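# Hang the loaded sealant gun on the back hooks

## Task

Put the sealant gun, cartridge still loaded, onto the two curved hooks at the rear of the table so that nothing but the hooks supports it and the cartridge has not come out; then report that the job is finished.

## Robot and tools

Robot: two arms, left_arm and right_arm, each ending in a two-finger gripper. Calibrated bases in the scene frame: left_arm at (-0.037, +0.285, +0.046) m, quat_wxyz (+1.000, 0, 0, -0.029); right_arm at (-0.050, -0.240, +0.037) m, quat_wxyz (+1.000, 0, 0, +0.015).

Frame: every pose, velocity and target uses the scene frame. Its origin sits at table-top height halfway between the nominal bases. +x points out over the table, +z up, and +y toward the left_arm side. Arm names do not match left and right in the images. On a gripper, the fingers point along its local +z and open and close along its local y. end_effector_position is the point between the finger pads, roughly 1 cm short of the fingertips. Reported poses can be off by a few centimetres, more at long reach.

Row layout (shared by execute_actions and move): 16 plain numbers, always both arms. First left_arm: x, y, z (metres), qw, qx, qy, qz (unit quaternion, w first), opening. Then the same 8 for right_arm. Positions and quaternions are absolute targets in the scene frame, not offsets. Opening runs from -1 (closed) to +1 (fully open, 0.093 m); any value in between is a command too, so 0 is not 'unchanged'.

execute_actions(actions, cameras): actions is a list of actions; each action is a list of up to 15 rows, one row per 1/30 s control step, and a short list repeats its last row to fill 15 steps. A target more than 0.6 m from that gripper's current position, along any of the gripper's own axes, is refused for both arms; if the first action fails this check against the last reported state, or anything is malformed, the whole call is rejected. An empty actions list just reports state and images. cameras picks images: omitted, null or ["all"] gives all, [] gives none; an unknown name voids the call.

move(target, speed, blend, opening_speed, blocking, cameras): target is one 16-number row or a list of up to 15 rows, with no 0.6 m check. Each gripper follows a straight line from its Hand target to the given pose, turning the short way; all arms finish together, taking at least 0.5 s and stopping after 10 s even if short. speed is the top path speed in m/s (0.002 to 2.9, default 0.25; rotation up to twice that in rad/s), one number or one per target. blend (metres) rounds corners of a list; 0 stops at each. opening_speed (at least 0.2 per second on the -1..+1 scale) ramps the fingers. With blocking=false the call returns after about 0.5 s while the move continues; a new move takes over from the running one. Paths do not avoid obstacles or the other arm. Faster moves lag, stray and hit harder; aiming past a contact presses harder. The result adds a 'move:' line: done, off_target, moving, held or fault, plus limits=paced (pose clipped) or limits=held (steps withheld). An unnamed arm finished within 10 mm and 2 degrees.

wait(seconds): 0 to 10 s with arms holding their last command; a running move keeps going. stop(): brakes the running move (needs room). zoom_image(camera, region): camera is cam_high, cam_low, cam_left_wrist or cam_right_wrist; region is [x0, y0, x1, y1] pixels of its latest image, (0,0) top-left, at most 504x504. read_manual(section): only "licences", which moves nothing. finished_scene(scene): ends the current scene (give its number as reported); irreversible, so call it only once the gun hangs on its own.

Results: per arm, end_effector_position, end_effector_quat_wxyz, Hand target (where the arm is actually being sent, often short of your command, so send the rest next time), Tool commands, grip_measured, Joint positions (last entry is the finger opening in metres, floored at zero), Joint velocities (may read 'within noise'), Joint torques (whole drive output incl. weight; positive toward larger joint angle; joints 1 to 3 wrap at ±28 N m). Action calls also list positions at some steps. Images are 672x504 each, in the order cam_high, cam_low, cam_left_wrist, cam_right_wrist.

Control behaviour: each step, commanded orientation is limited to 40 degrees from the measured one. Friction and gravity leave grippers low, short or tilted; small moves may not happen or may go sideways, so check position and orientation after each move and correct tilt. To keep orientation, resend one fixed quaternion every row. To park an arm, resend its last measured pose and desired opening each call; commanding the measured pose also relieves a press.

Gripping: grip_measured is the motor position on the -1..+1 scale (may read up to about 0.02 high). Pads meet near -0.94; each millimetre of object width adds about 0.0208. For a firm hold on a rigid flat object, command at least 0.24 below its width reading; round or soft items may need lower. Keep sending the same closing number to hold; to release, send well above the width reading. Jumping straight to a value far below the width reading gives a brief hard squeeze. Each pad pushes about 50 to 65 N.

Avoid: dropping the gun or cartridge, anything falling or being left off the table, releasing a part that is still moving, fast impacts or hard pushes, grippers or arms striking each other (can fail the task; the clearance check does not guard gripper-to-gripper contact), gripping the other arm's fingers, paths near an arm's own base (can flip shoulder posture) and near-straight arms. Motors heat when holding loads, stretched or straining: MOTOR HOT at 75 °C, at 90 °C an OVER-TEMPERATURE FAULT folds that arm and disables it, at 100 °C it falls limp. Loose objects may occasionally get a small push.

Each tool is called after "Call:" as name(argument=value, ...), one argument or row to a line, values as JSON.

## Session

Call:
execute_actions(
  actions=[],
)

Call:
zoom_image(
  camera="cam_high",
  region=[220, 150, 480, 350],
)

Scene clock: 0.00 s.
left_arm: end_effector_position=(+0.3482, +0.2855, +0.1106) grip_measured=+1.000 end_effector_quat_wxyz=(+0.522, -0.025, +0.852, +0.029) | right_arm: end_effector_position=(+0.3396, -0.2468, +0.1226) grip_measured=+1.000 end_effector_quat_wxyz=(+0.578, -0.001, +0.815, -0.047)
Joint positions: left_arm=[0.005 1.57 0.399 0.697 -0.123 -0.036 0.093] | right_arm=[-0.006 1.589 0.349 0.904 0.098 -0.047 0.093]
Joint velocities: within noise
Joint torques (N m): no reading
Heat: left arm: 42 °C; right arm: 38 °C.
Hand target: left_arm +0.3498, +0.2854, +0.1139; +0.525, -0.025, +0.850, +0.029 | right_arm +0.3426, -0.2467, +0.1295; +0.586, +0.000, +0.809, -0.046
Tool commands: left_gripper/opening=+1.0 right_gripper/opening=+1.0
camera_calibration:
cam_left_wrist: T_world_to_cam=[[0.0840007, -0.996318, -0.0171368, 0.258042], [-0.785572, -0.0556327, -0.616264, 0.39834], [0.613041, 0.0652288, -0.787353, -0.061037], [0, 0, 0, 1]] pos_world=[0.328668, 0.283235, 0.201847]
cam_right_wrist: T_world_to_cam=[[-0.0954008, -0.989395, 0.109527, -0.228126], [-0.718295, -0.00775349, -0.695696, 0.36105], [0.689167, -0.145042, -0.709937, -0.0986479], [0, 0, 0, 1]] pos_world=[0.305562, -0.237215, 0.206133]

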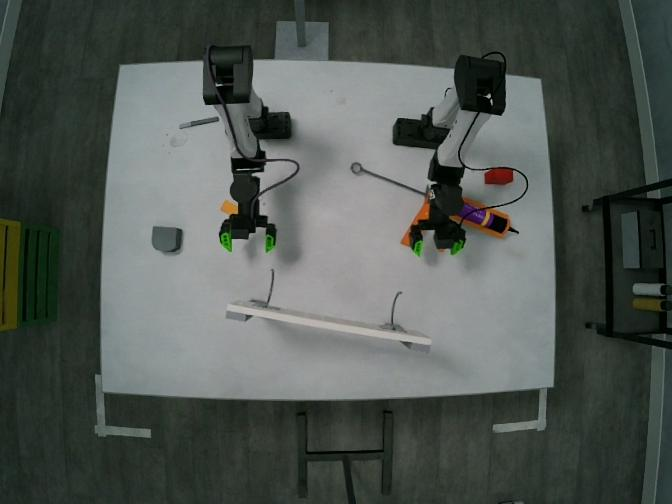

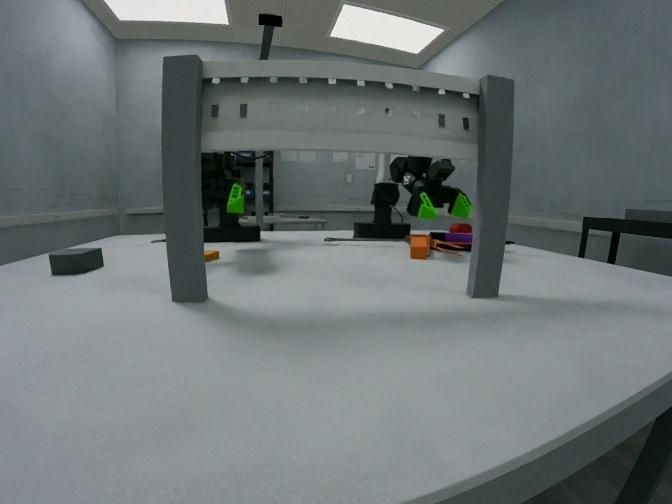

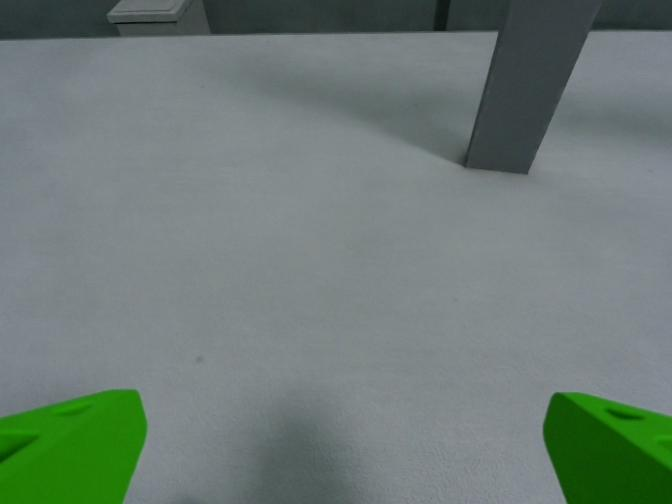

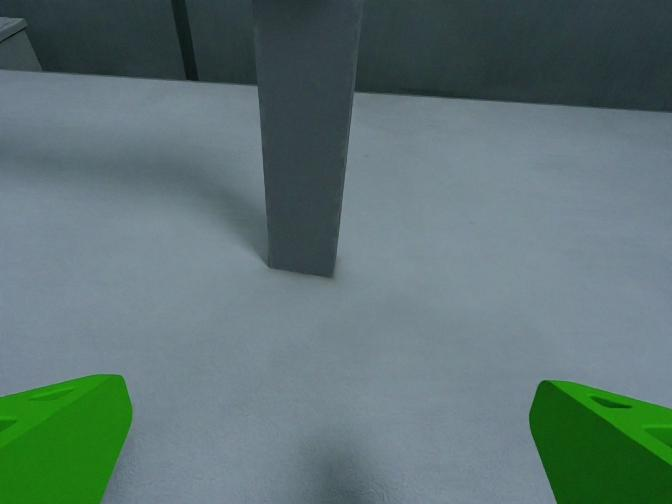

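Scaled by 1.938 from the camera's 672x504 image, which has a finer 960x720 frame.

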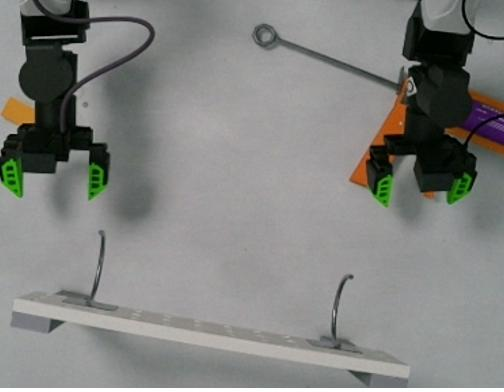

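Call:
move(
  target=[
    [0.30,0.24,0.25,0,0.8266,0.5628,0,1,0.16,-0.33,0.2,0.766,0,0.643,0,0],
  ],
  speed=0.35,
)

Call:
zoom_image(
  camera="cam_high",
  region=[220, 150, 540, 350],
)

Scene clock: 44.20 s.
left_arm: end_effector_position=(+0.2974, +0.2400, +0.2498) grip_measured=+1.000 end_effector_quat_wxyz=(+0.024, +0.822, +0.569, +0.018) | right_arm: end_effector_position=(+0.1611, -0.3304, +0.2026) grip_measured=+0.002 end_effector_quat_wxyz=(+0.699, -0.006, +0.715, +0.016)
Joint positions: left_arm=[-0.071 1.812 1.879 -1.579 0.01 1.801 0.093] | right_arm=[-1.181 0.487 -0.006 0.433 -1.181 -0.042 0.045]
Joint torques (N m): left_arm=[-0.29 -7.2 6.5 0.55 -0.04 0.12] | right_arm=[-0.2 0.65 6.02 1.71 -0.06 -0.27]
Heat: left arm: 47 °C; right arm: 39 °C.
Hand target: left_arm +0.2999, +0.2400, +0.2495; +0.018, +0.826, +0.563, +0.020 | right_arm +0.1602, -0.3301, +0.2006; +0.699, -0.011, +0.715, +0.010
Off the commanded pose: left_arm 0.003 m, 4 deg | right_arm 0.003 m, 11 deg.
joint sent to its limit (left arm) — joint 4 (wrist pitch), lower limit. The joint targets are off in orientation, not in position.
joint sent to its limit (right arm) — joint 3 (elbow), lower limit, where the elbow is as bent as it goes. The joint targets are off in orientation, not in position.
move: off_target (left_arm, right_arm)
camera_calibration:
cam_left_wrist: T_world_to_cam=[[-0.938044, 0.340166, -0.0660326, 0.214841], [0.282217, 0.860555, 0.424026, -0.355511], [0.201064, 0.37912, -0.903239, 0.158692], [0, 0, 0, 1]] pos_world=[0.269954, 0.172692, 0.308269]
cam_right_wrist: T_world_to_cam=[[-0.0208121, -0.999775, 0.00412315, -0.330764], [-0.468519, 0.00610971, -0.883432, 0.290248], [0.883208, -0.0203178, -0.468541, 0.0301381], [0, 0, 0, 1]] pos_world=[0.102485, -0.331851, 0.271899]

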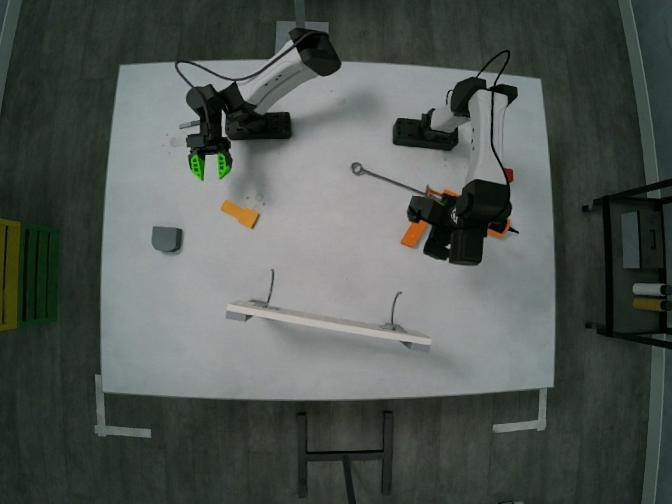

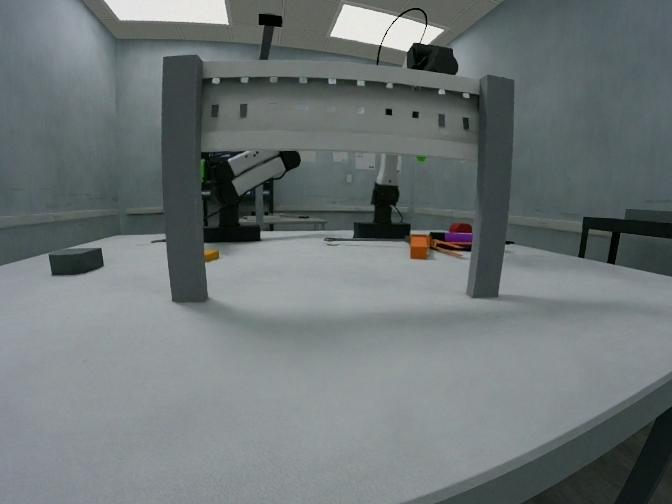

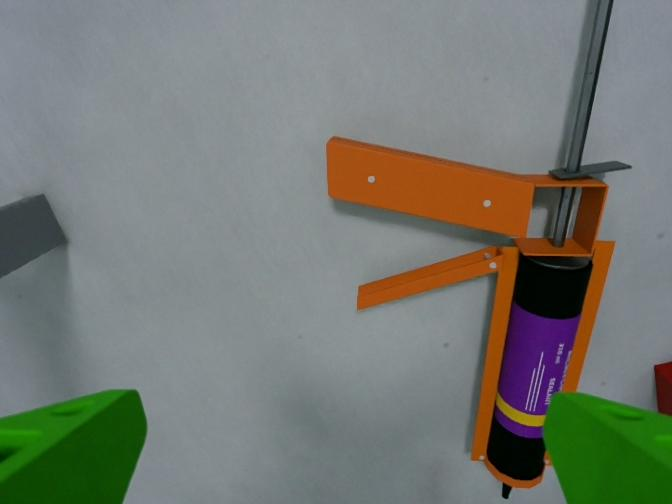

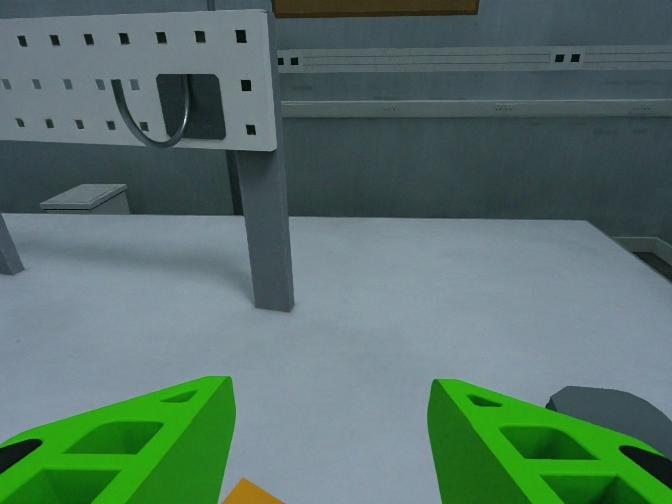

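Scaled by 1.575 from the camera's 672x504 image, which has a finer 960x720 frame.

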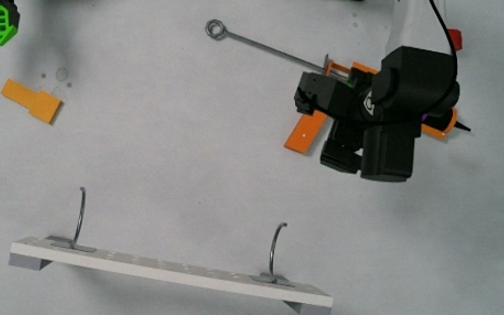

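Call:
move(
  target=[
    [0.192,0.385,0.12,0,0.804,0.595,0,1,0.16,-0.33,0.2,0.706,0,0.708,0,0],
  ],
  speed=0.3,
)

Scene clock: 55.43 s.
left_arm: end_effector_position=(+0.1924, +0.3815, +0.1152) grip_measured=+1.000 end_effector_quat_wxyz=(-0.046, +0.760, +0.649, -0.003) | right_arm: end_effector_position=(+0.1597, -0.3299, +0.2024) grip_measured=+0.002 end_effector_quat_wxyz=(+0.698, +0.002, +0.716, +0.009)
Joint positions: left_arm=[0.398 1.551 1.045 -1.103 -0.084 2.068 0.093] | right_arm=[-1.178 0.416 -0.006 0.357 -1.156 -0.043 0.045]
Joint torques (N m): left_arm=[0.57 -8.76 4.31 0.5 -0.09 0.13] | right_arm=[0.66 0.92 6.16 1.72 0.11 -0.26]
Heat: left arm: 43 °C; right arm: 40 °C.
Hand target: left_arm +0.1922, +0.3844, +0.1200; -0.045, +0.761, +0.647, +0.012 | right_arm +0.1599, -0.3300, +0.2003; +0.697, -0.001, +0.717, +0.001
Off the commanded pose: left_arm 0.006 m, 10 deg | right_arm 0.002 m, 2 deg.
joint sent to its limit (left arm) — joint 6 (wrist roll), upper limit. The joint targets are off in orientation, not in position.
joint sent to its limit (right arm) — joint 3 (elbow), lower limit, where the elbow is as bent as it goes. The joint targets still meet the commanded pose.
move: off_target (left_arm)
camera_calibration:
cam_left_wrist: T_world_to_cam=[[-0.987367, 0.143648, 0.0668712, 0.128495], [0.158154, 0.86767, 0.471313, -0.374916], [0.00968118, 0.475935, -0.879427, 0.00172702], [0, 0, 0, 1]] pos_world=[0.18615, 0.306023, 0.169629]
cam_right_wrist: T_world_to_cam=[[-0.04246, -0.999097, 0.00178521, -0.326084], [-0.471039, 0.0184426, -0.881919, 0.293612], [0.88109, -0.0382872, -0.471397, 0.0262736], [0, 0, 0, 1]] pos_world=[0.101308, -0.330198, 0.271909]

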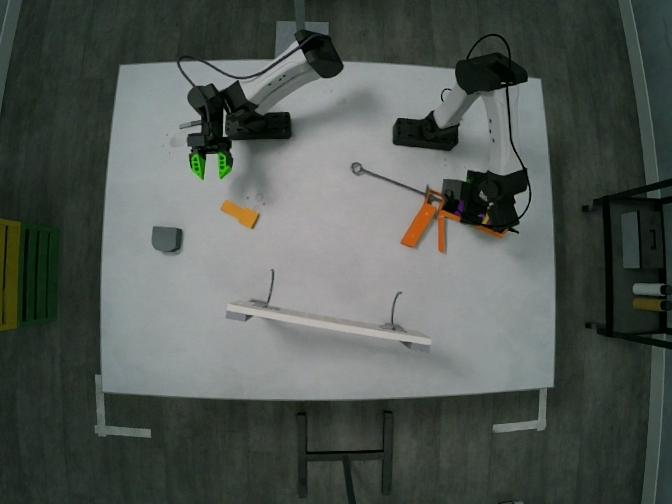

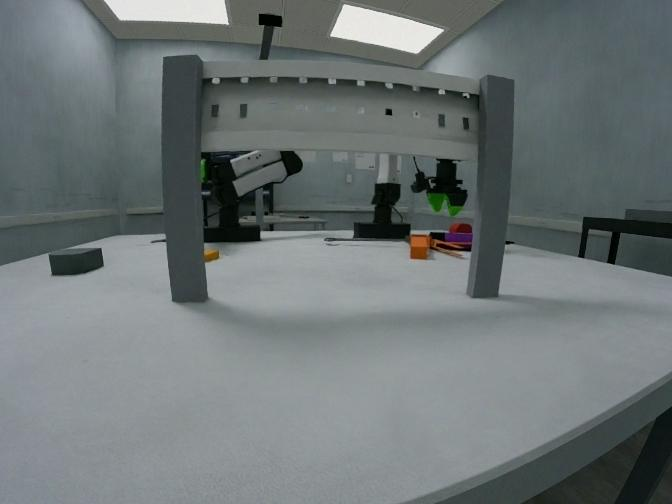

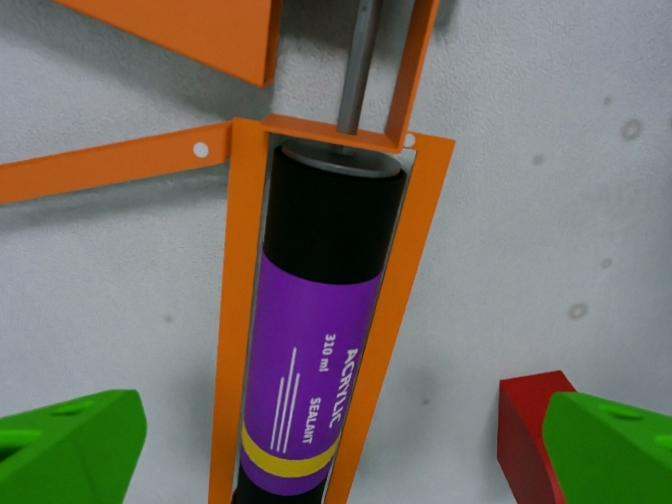

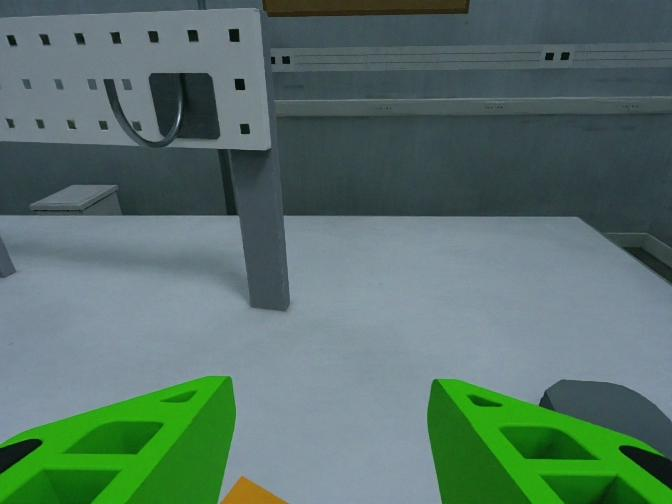

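Call:
move(
  target=[
    [0.195,0.386,0.12,0,-0.588,0.809,0,1,0.16,-0.33,0.2,0.706,0,0.708,0,0],
  ],
  speed=0.5,
  cameras=["cam_left_wrist","cam_low"],
)

Scene clock: 93.13 s.
left_arm: end_effector_position=(+0.1952, +0.3862, +0.1171) grip_measured=+1.000 end_effector_quat_wxyz=(-0.011, -0.583, +0.812, +0.002) | right_arm: end_effector_position=(+0.1597, -0.3300, +0.2023) grip_measured=+0.002 end_effector_quat_wxyz=(+0.698, +0.003, +0.716, +0.009)
Joint positions: left_arm=[0.468 1.551 1.056 -1.097 0.001 -0.835 0.093] | right_arm=[-1.178 0.416 -0.006 0.356 -1.155 -0.043 0.045]
Joint torques (N m): left_arm=[0.06 -8.21 4.34 0.61 -0.07 -0.14] | right_arm=[0.61 0.9 6.16 1.73 0.1 -0.26]
Heat: left arm: 41 °C; right arm: 42 °C.
Hand target: left_arm +0.1950, +0.3860, +0.1200; +0.000, -0.588, +0.809, +0.000 | right_arm +0.1599, -0.3301, +0.2003; +0.697, -0.001, +0.717, +0.001
Off the commanded pose: left_arm 0.003 m, 1 deg | right_arm 0.002 m, 2 deg.
joint sent to its limit (right arm) — joint 3 (elbow), lower limit, where the elbow is as bent as it goes. The joint targets still meet the commanded pose.
move: done
camera_calibration:
cam_left_wrist: T_world_to_cam=[[0.950781, -0.30908, -0.0220226, -0.0626407], [-0.269142, -0.858962, 0.435599, 0.374061], [-0.153551, -0.408232, -0.899871, 0.376889], [0, 0, 0, 1]] pos_world=[0.218105, 0.455801, 0.174831]
Images, in order (width x height): cam_low 672x504, cam_left_wrist 672x504.

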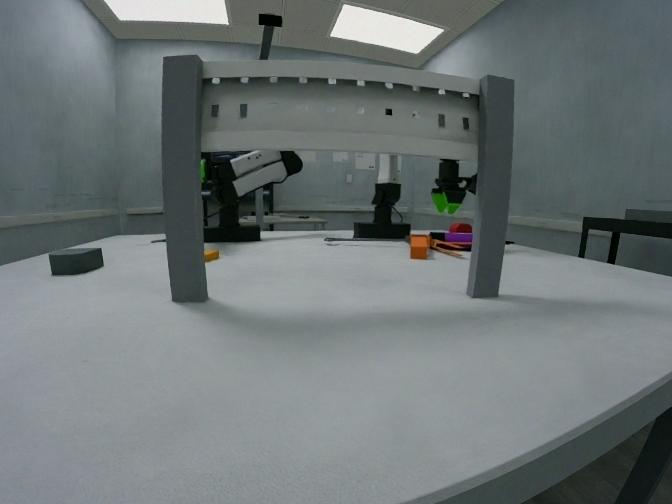

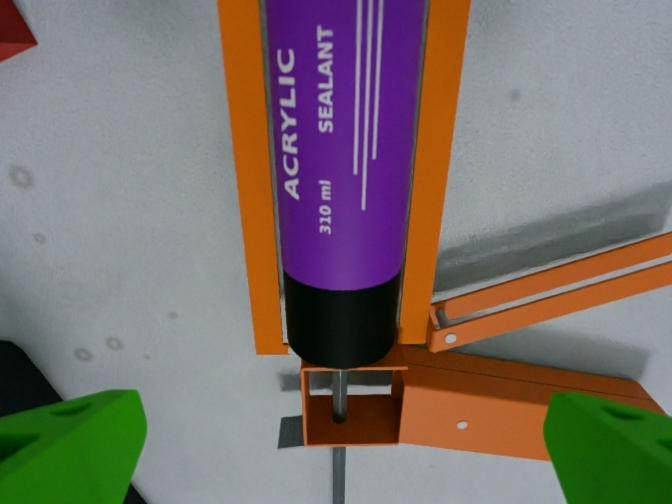

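Call:
move(
  target=[
    [0.195,0.387,0.06,0,-0.588,0.809,0,1,0.16,-0.33,0.2,0.706,0,0.708,0,0],
    [0.195,0.387,0.018,0,-0.588,0.809,0,1,0.16,-0.33,0.2,0.706,0,0.708,0,0],
  ],
  speed=0.12,
  cameras=["cam_left_wrist","cam_low"],
)

Call:
zoom_image(
  camera="cam_low",
  region=[380, 180, 540, 280],
)

Scene clock: 104.63 s.
left_arm: end_effector_position=(+0.1968, +0.3869, +0.0229) grip_measured=+1.000 end_effector_quat_wxyz=(+0.006, -0.584, +0.812, -0.002) | right_arm: end_effector_position=(+0.1597, -0.3300, +0.2023) grip_measured=+0.002 end_effector_quat_wxyz=(+0.698, +0.003, +0.716, +0.009)
Joint positions: left_arm=[0.468 1.701 0.795 -0.654 0.001 -0.835 0.093] | right_arm=[-1.178 0.416 -0.006 0.356 -1.155 -0.043 0.045]
Joint torques (N m): left_arm=[0.29 -4.81 4.11 0.65 -0.03 -0.05] | right_arm=[0.72 0.85 6.16 1.72 0.08 -0.26]
Heat: left arm: 41 °C; right arm: 42 °C.
Hand target: left_arm +0.1950, +0.3870, +0.0182; +0.000, -0.588, +0.809, +0.000 | right_arm +0.1599, -0.3301, +0.2003; +0.697, -0.001, +0.717, +0.001
Off the commanded pose: left_arm 0.005 m, 1 deg | right_arm 0.002 m, 2 deg.
joint sent to its limit (right arm) — joint 3 (elbow), lower limit, where the elbow is as bent as it goes. The joint targets still meet the commanded pose.
move: done
camera_calibration:
cam_left_wrist: T_world_to_cam=[[0.951332, -0.308157, 0.00274615, -0.0671102], [-0.281353, -0.864877, 0.415725, 0.421246], [-0.125734, -0.396265, -0.909486, 0.282798], [0, 0, 0, 1]] pos_world=[0.21792, 0.455709, 0.0822619]
Images, in order (width x height): cam_low 672x504, cam_left_wrist 672x504.

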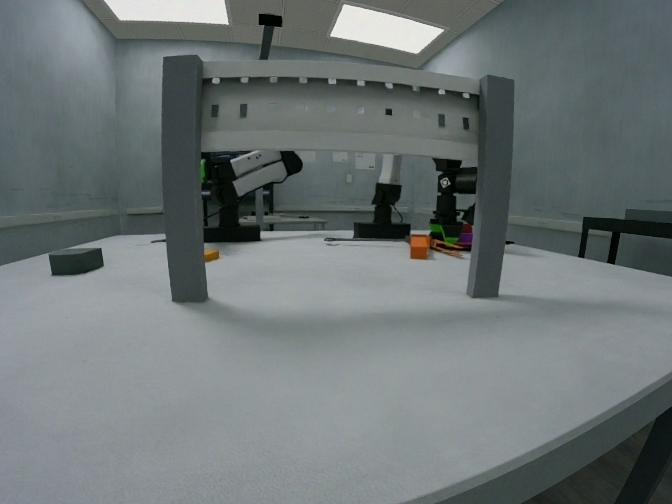

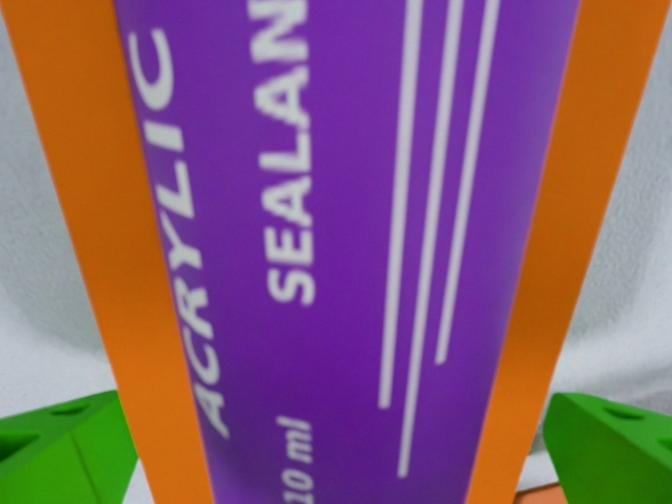

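Scaled by 3.150 from the camera's 672x504 image, which has a finer 960x720 frame.

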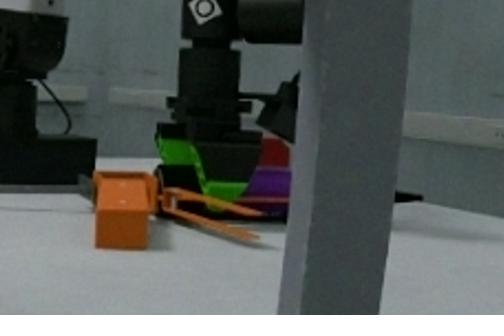

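Call:
move(
  target=[
    [0.195,0.387,0.018,0,-0.588,0.809,0,0.2,0.16,-0.33,0.2,0.706,0,0.708,0,0],
    [0.195,0.387,0.07,0,-0.588,0.809,0,0.2,0.16,-0.33,0.2,0.706,0,0.708,0,0],
  ],
  speed=0.08,
  opening_speed=0.6,
  cameras=["cam_left_wrist","cam_low"],
)

Call:
zoom_image(
  camera="cam_low",
  region=[380, 180, 540, 280],
)

Scene clock: 120.20 s.
left_arm: end_effector_position=(+0.1780, +0.3809, +0.0455) grip_measured=+0.577 end_effector_quat_wxyz=(-0.040, -0.583, +0.811, +0.015) | right_arm: end_effector_position=(+0.1597, -0.3300, +0.2023) grip_measured=+0.002 end_effector_quat_wxyz=(+0.698, +0.003, +0.716, +0.009)
Joint positions: left_arm=[0.468 1.659 0.854 -0.85 -0.012 -0.836 0.073] | right_arm=[-1.178 0.416 -0.006 0.356 -1.155 -0.044 0.045]
Joint torques (N m): left_arm=[0.36 -12.26 7.97 0.14 0.11 -0.03] | right_arm=[0.66 0.84 6.2 1.74 0.1 -0.25]
Heat: left arm: 41 °C; right arm: 42 °C.
Hand target: left_arm +0.1943, +0.3868, +0.0688; +0.000, -0.588, +0.809, +0.000 | right_arm +0.1599, -0.3301, +0.2003; +0.697, -0.001, +0.717, +0.001
Off the commanded pose: left_arm 0.031 m, 5 deg | right_arm 0.002 m, 2 deg.
joint sent to its limit (right arm) — joint 3 (elbow), lower limit, where the elbow is as bent as it goes. The joint targets still meet the commanded pose.
move: off_target (left_arm)
camera_calibration:
cam_left_wrist: T_world_to_cam=[[0.947931, -0.308917, -0.0774377, -0.0465154], [-0.240075, -0.852898, 0.463605, 0.387288], [-0.209262, -0.420874, -0.882652, 0.321582], [0, 0, 0, 1]] pos_world=[0.204366, 0.451293, 0.100694]
Images, in order (width x height): cam_low 672x504, cam_left_wrist 672x504.

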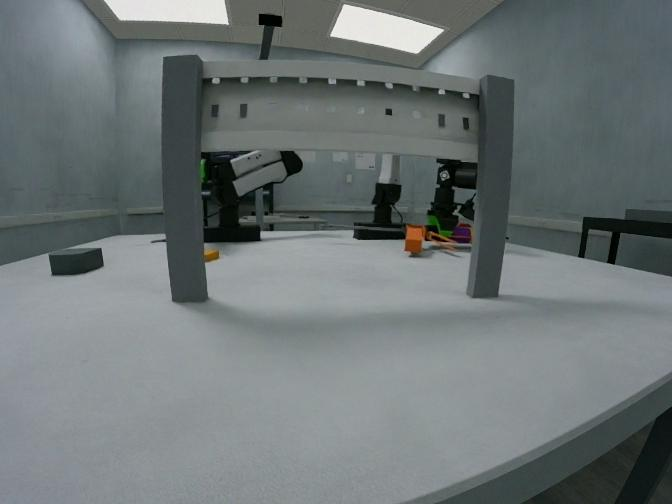

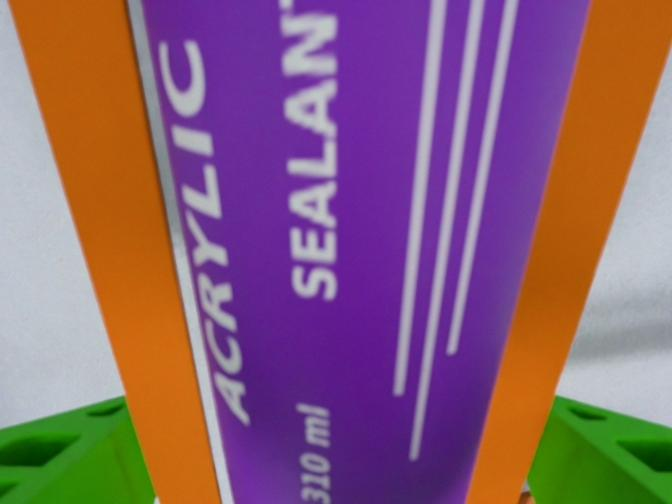

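Scaled by 3.150 from the camera's 672x504 image, which has a finer 960x720 frame.

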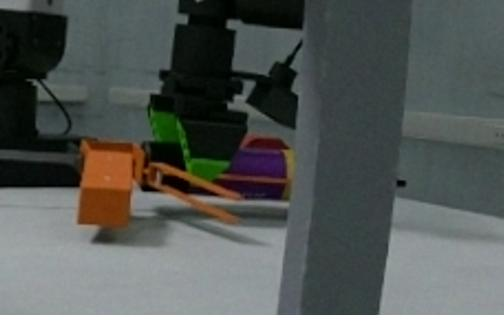

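Call:
move(
  target=[
    [0.23,0.36,0.20,0,-0.588,0.809,0,0.2,0.16,-0.33,0.2,0.706,0,0.708,0,0],
    [0.28,0.26,0.46,0.707,0,0.707,0,0.2,0.16,-0.33,0.2,0.706,0,0.708,0,0],
  ],
  speed=[0.2,0.5],
  blend=0.03,
  cameras=["cam_high","cam_low"],
)

Scene clock: 147.40 s.
left_arm: end_effector_position=(+0.2553, +0.2620, +0.3658) grip_measured=+0.576 end_effector_quat_wxyz=(+0.566, +0.026, +0.823, +0.025) | right_arm: end_effector_position=(+0.1597, -0.3301, +0.2023) grip_measured=+0.002 end_effector_quat_wxyz=(+0.698, +0.003, +0.716, +0.009)
Joint positions: left_arm=[-0.123 0.811 0.988 -0.549 -0.179 0.006 0.073] | right_arm=[-1.178 0.416 -0.006 0.356 -1.155 -0.044 0.045]
Joint torques (N m): left_arm=[0.69 -4.46 9.22 5.21 0.02 -0.07] | right_arm=[0.65 0.81 6.04 1.74 0.09 -0.26]
Heat: left arm: 48 °C; right arm: 42 °C.
Hand target: left_arm +0.2545, +0.2632, +0.4566; +0.697, +0.001, +0.717, +0.001 | right_arm +0.1599, -0.3301, +0.2003; +0.697, -0.001, +0.717, +0.001
Off the commanded pose: left_arm 0.097 m, 21 deg | right_arm 0.002 m, 2 deg.
joint sent to its limit (right arm) — joint 3 (elbow), lower limit, where the elbow is as bent as it goes. The joint targets still meet the commanded pose.
move: off_target (left_arm)
Images, in order (width x height): cam_high 672x504, cam_low 672x504.

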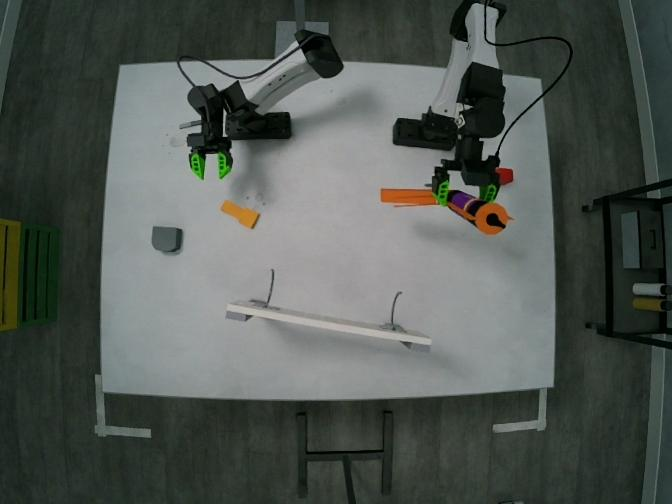

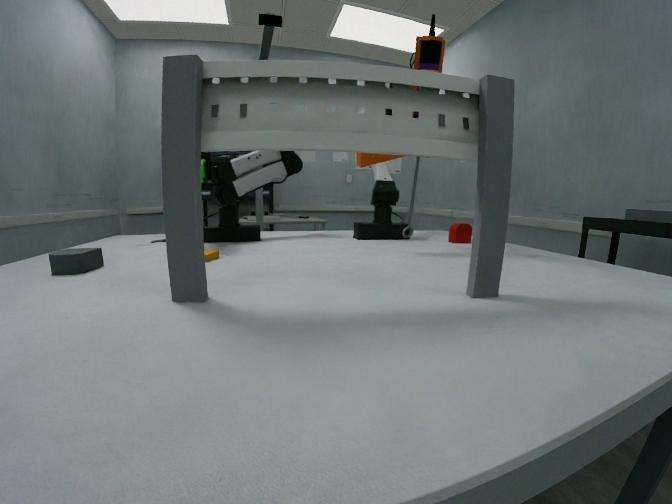

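Call:
move(
  target=[
    [0.31,0.10,0.46,0.5606,0.5214,0.3766,0.5215,0.2,0.16,-0.33,0.2,0.706,0,0.708,0,0],
    [0.355,-0.015,0.45,0.5606,0.5214,0.3766,0.5215,0.2,0.16,-0.33,0.2,0.706,0,0.708,0,0],
  ],
  speed=[0.45,0.2],
  blend=0.05,
)

Call:
zoom_image(
  camera="cam_high",
  region=[200, 180, 480, 350],
)

Call:
zoom_image(
  camera="cam_right_wrist",
  region=[0, 0, 300, 250],
)

Scene clock: 160.67 s.
left_arm: end_effector_position=(+0.3381, -0.0092, +0.3458) grip_measured=+0.576 end_effector_quat_wxyz=(+0.450, +0.652, +0.372, +0.484) | right_arm: end_effector_position=(+0.1597, -0.3302, +0.2022) grip_measured=+0.002 end_effector_quat_wxyz=(+0.698, +0.003, +0.716, +0.009)
Joint positions: left_arm=[-0.82 1.539 1.122 0.258 -0.642 1.778 0.073] | right_arm=[-1.178 0.416 -0.006 0.356 -1.154 -0.044 0.045]
Joint torques (N m): left_arm=[0.7 -10.06 13.22 4.85 -0.37 0.22] | right_arm=[0.65 0.84 6.24 1.75 0.08 -0.26]
Heat: left arm: 52 °C; right arm: 42 °C.
Hand target: left_arm +0.3381, +0.0007, +0.4442; +0.554, +0.529, +0.384, +0.515 | right_arm +0.1599, -0.3301, +0.2003; +0.697, -0.001, +0.717, +0.001
Off the commanded pose: left_arm 0.106 m, 20 deg | right_arm 0.002 m, 2 deg.
joint sent to its limit (right arm) — joint 3 (elbow), lower limit, where the elbow is as bent as it goes. The joint targets still meet the commanded pose.
move: off_target (left_arm)
camera_calibration:
cam_left_wrist: T_world_to_cam=[[-0.046503, 0.3064, -0.950766, 0.348312], [-0.178427, 0.933942, 0.309705, 0.00266019], [0.982854, 0.184044, 0.0112389, -0.250621], [0, 0, 0, 1]] pos_world=[0.262996, -0.063082, 0.333156]
cam_right_wrist: T_world_to_cam=[[-0.0440246, -0.999029, 0.00159665, -0.326048], [-0.47145, 0.0193664, -0.88168, 0.293723], [0.880793, -0.0395683, -0.471845, 0.0258995], [0, 0, 0, 1]] pos_world=[0.101309, -0.330395, 0.271711]

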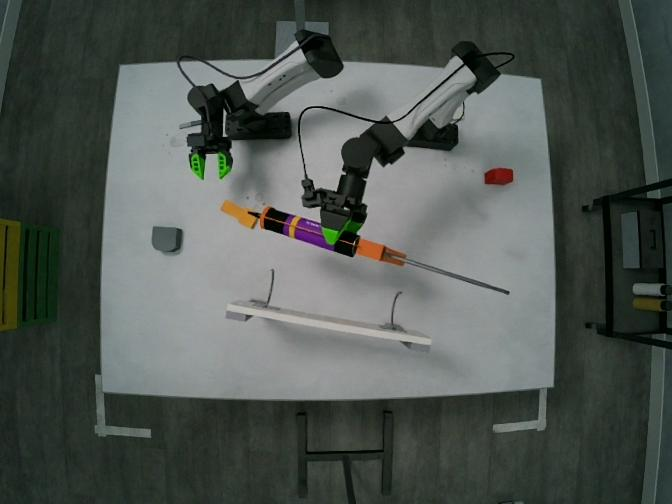

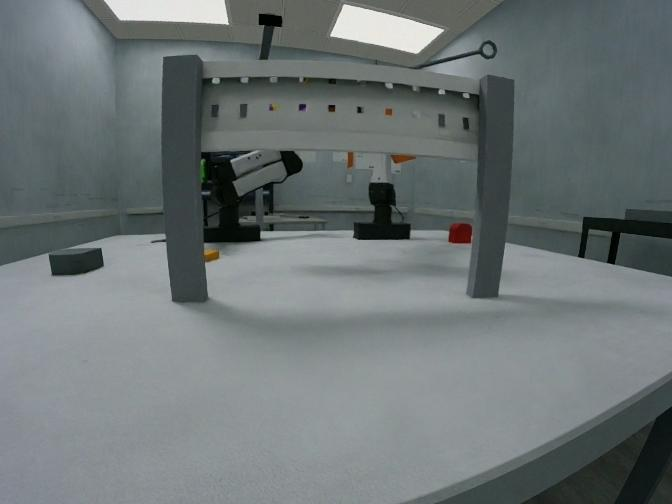

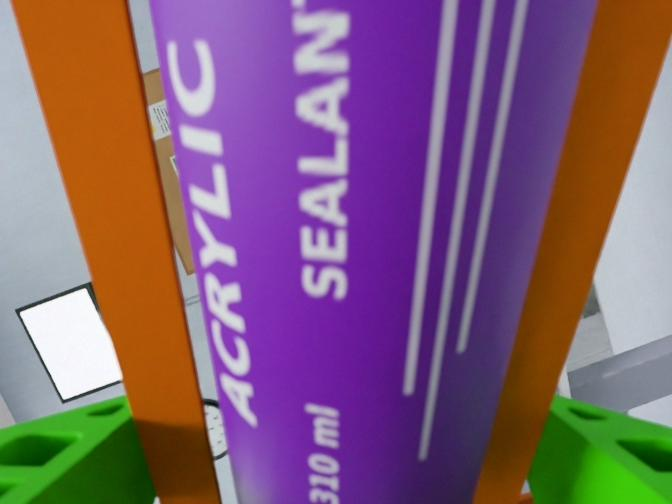

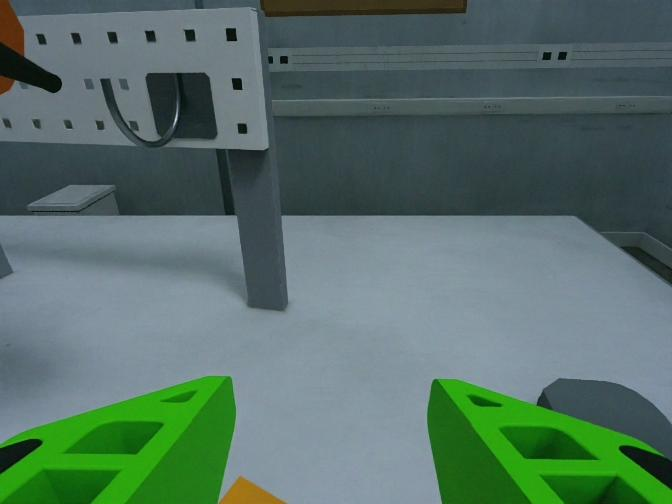

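Scaled by 1.800 from the camera's 672x504 image, which has a finer 960x720 frame.

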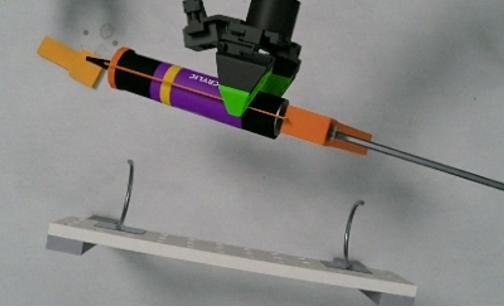

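Scaled by 1.680 from the camera's 672x504 image, which has a finer 960x720 frame.

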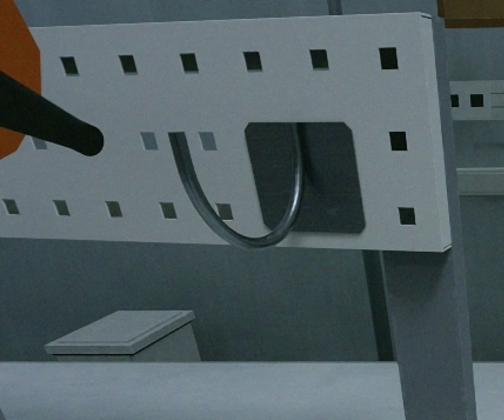

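Call:
move(
  target=[0.375,-0.02,0.44,0.6424,0.3591,0.4892,0.4680,0.2,0.16,-0.33,0.2,0.706,0,0.708,0,0],
  speed=0.2,
)

Call:
zoom_image(
  camera="cam_high",
  region=[200, 180, 480, 350],
)

Scene clock: 221.97 s.
left_arm: end_effector_position=(+0.3723, -0.0164, +0.3490) grip_measured=+0.576 end_effector_quat_wxyz=(+0.537, +0.482, +0.503, +0.475) | right_arm: end_effector_position=(+0.1597, -0.3302, +0.2022) grip_measured=+0.002 end_effector_quat_wxyz=(+0.698, +0.003, +0.716, +0.009)
Joint positions: left_arm=[-0.827 1.75 1.195 0.597 -0.843 1.519 0.073] | right_arm=[-1.178 0.416 -0.006 0.356 -1.154 -0.044 0.045]
Joint torques (N m): left_arm=[-0.35 -11.95 12.72 4.44 -0.03 0.19] | right_arm=[0.7 0.85 6.13 1.74 0.08 -0.25]
Heat: left arm: 71 °C; right arm: 42 °C.
Hand target: left_arm +0.3637, -0.0083, +0.4343; +0.636, +0.366, +0.498, +0.461 | right_arm +0.1599, -0.3301, +0.2003; +0.697, -0.001, +0.717, +0.001
Off the commanded pose: left_arm 0.091 m, 19 deg | right_arm 0.002 m, 2 deg.
joint sent to its limit (right arm) — joint 3 (elbow), lower limit, where the elbow is as bent as it goes. The joint targets still meet the commanded pose.
move: off_target (left_arm)
camera_calibration:
cam_left_wrist: T_world_to_cam=[[0.0308211, -0.0952707, -0.994974, 0.335193], [-0.383045, 0.918323, -0.0997967, 0.233265], [0.923215, 0.384196, -0.00818921, -0.250692], [0, 0, 0, 1]] pos_world=[0.310462, -0.0859638, 0.354734]
cam_right_wrist: T_world_to_cam=[[-0.0440246, -0.999029, 0.00159665, -0.326048], [-0.47145, 0.0193664, -0.88168, 0.293723], [0.880793, -0.0395683, -0.471845, 0.0258995], [0, 0, 0, 1]] pos_world=[0.101309, -0.330395, 0.271711]

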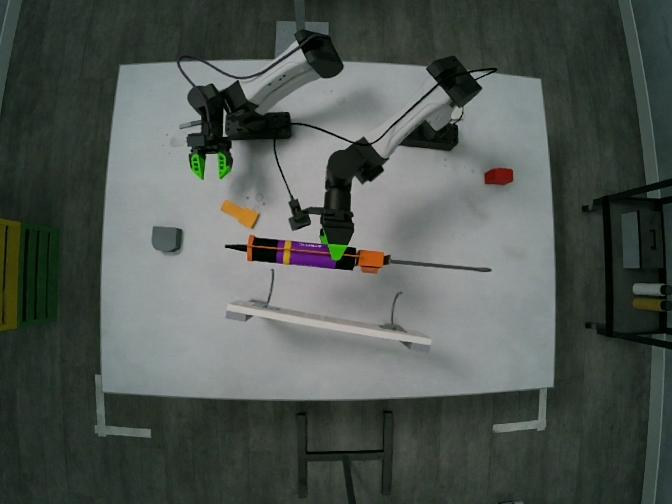

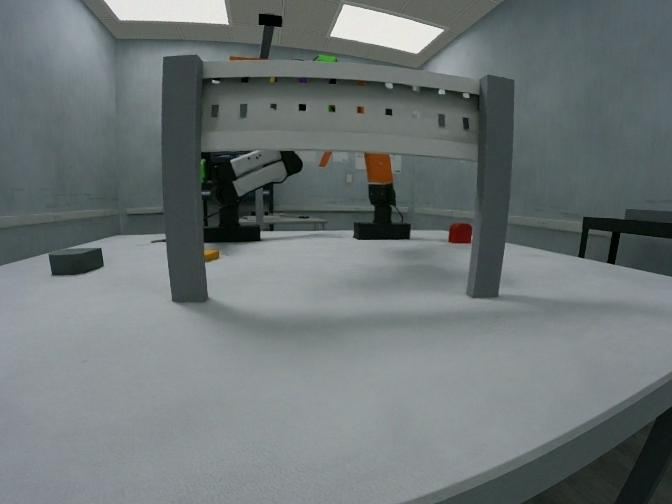

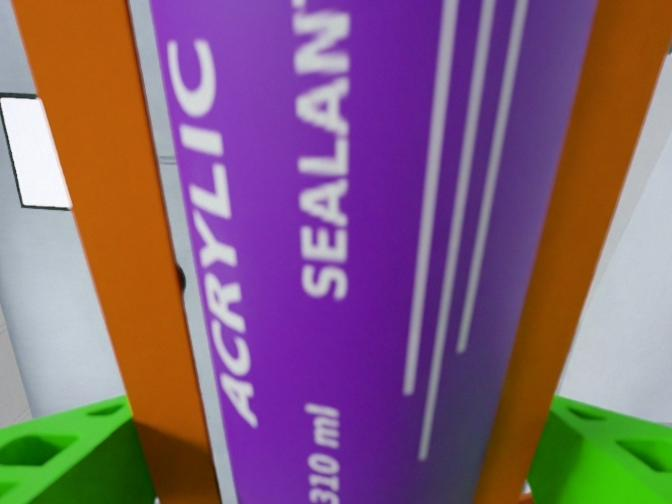

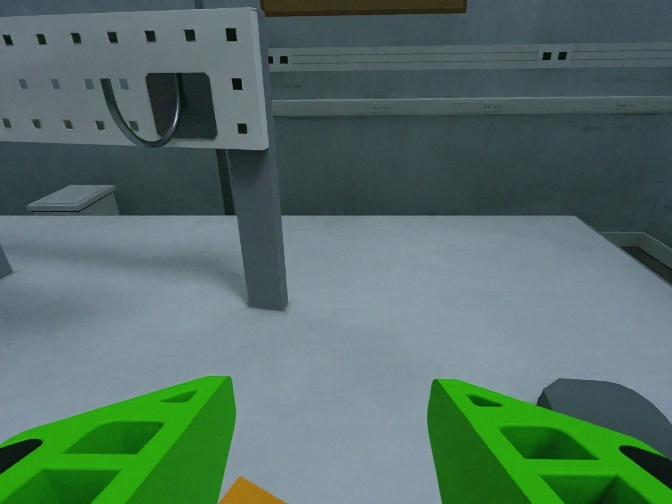

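Scaled by 1.800 from the camera's 672x504 image, which has a finer 960x720 frame.

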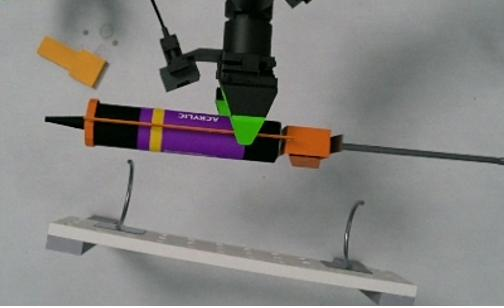

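Call:
move(
  target=[0.476,-0.024,0.43,0.6697,0.3883,0.4663,0.4279,0.2,0.16,-0.33,0.2,0.706,0,0.708,0,0],
  speed=0.2,
)

Call:
zoom_image(
  camera="cam_high",
  region=[200, 180, 480, 350],
)

Call:
zoom_image(
  camera="cam_right_wrist",
  region=[0, 0, 300, 250],
)

Scene clock: 231.60 s.
left_arm: end_effector_position=(+0.4633, -0.0143, +0.3116) grip_measured=+0.576 end_effector_quat_wxyz=(+0.541, +0.524, +0.509, +0.416) | right_arm: end_effector_position=(+0.1597, -0.3302, +0.2022) grip_measured=+0.002 end_effector_quat_wxyz=(+0.698, +0.003, +0.716, +0.009)
Joint positions: left_arm=[-0.632 1.953 1.411 0.462 -0.544 1.414 0.073] | right_arm=[-1.178 0.416 -0.006 0.356 -1.154 -0.044 0.045]
Joint torques (N m): left_arm=[-0.24 -15.51 13.26 4.89 -0.03 -0.04] | right_arm=[0.7 0.81 6.16 1.72 0.08 -0.26]
Heat: left arm: 72 °C; right arm: 42 °C.
Hand target: left_arm +0.4549, -0.0088, +0.4243; +0.663, +0.396, +0.474, +0.423 | right_arm +0.1599, -0.3301, +0.2003; +0.697, -0.001, +0.717, +0.001
Off the commanded pose: left_arm 0.119 m, 22 deg | right_arm 0.002 m, 2 deg.
joint sent to its limit (right arm) — joint 3 (elbow), lower limit, where the elbow is as bent as it goes. The joint targets still meet the commanded pose.
move: off_target (left_arm)
camera_calibration:
cam_left_wrist: T_world_to_cam=[[-0.0788806, -0.115171, -0.990209, 0.344478], [-0.296429, 0.951083, -0.0870067, 0.218905], [0.951792, 0.286664, -0.109162, -0.318947], [0, 0, 0, 1]] pos_world=[0.395633, -0.0770926, 0.325335]
cam_right_wrist: T_world_to_cam=[[-0.0440246, -0.999029, 0.00159665, -0.326048], [-0.47145, 0.0193664, -0.88168, 0.293723], [0.880793, -0.0395683, -0.471845, 0.0258995], [0, 0, 0, 1]] pos_world=[0.101309, -0.330395, 0.271711]

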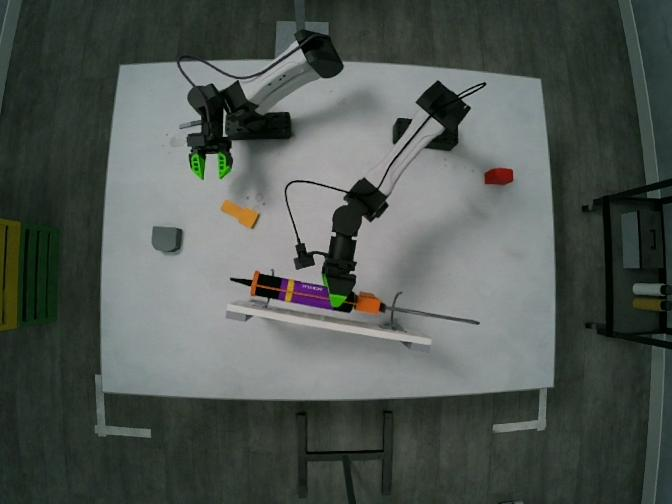

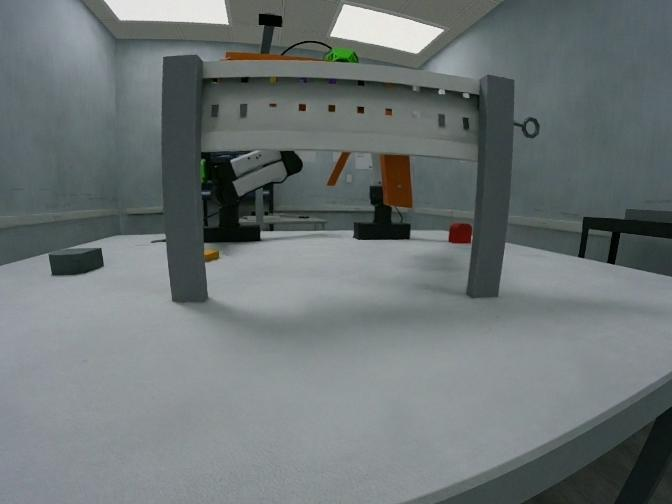

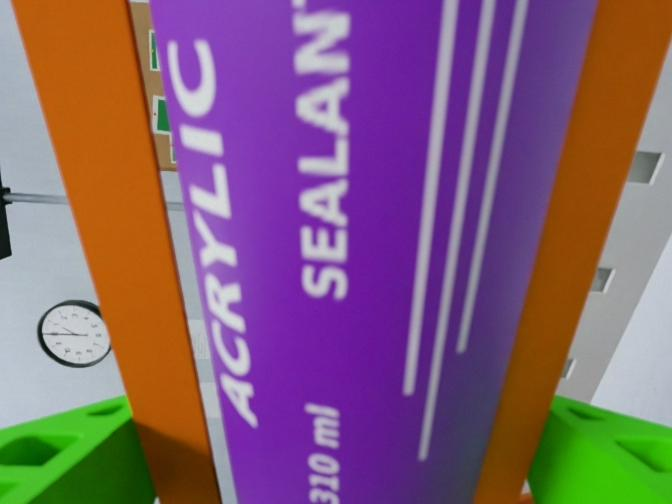

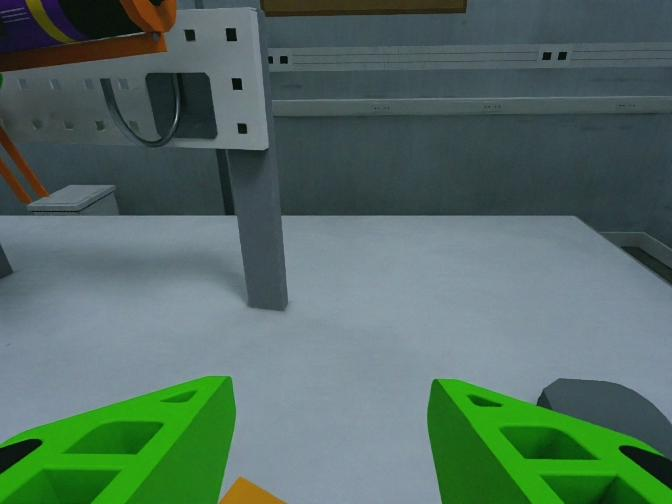

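Scaled by 1.800 from the camera's 672x504 image, which has a finer 960x720 frame.

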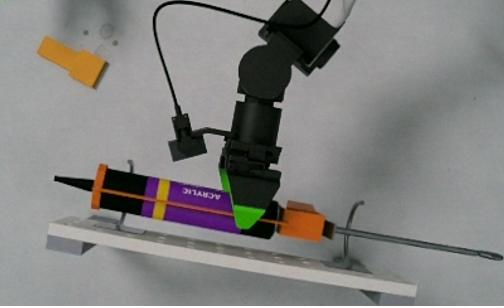

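Scaled by 1.680 from the camera's 672x504 image, which has a finer 960x720 frame.

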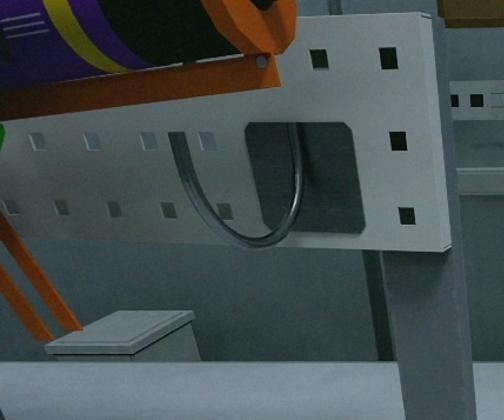

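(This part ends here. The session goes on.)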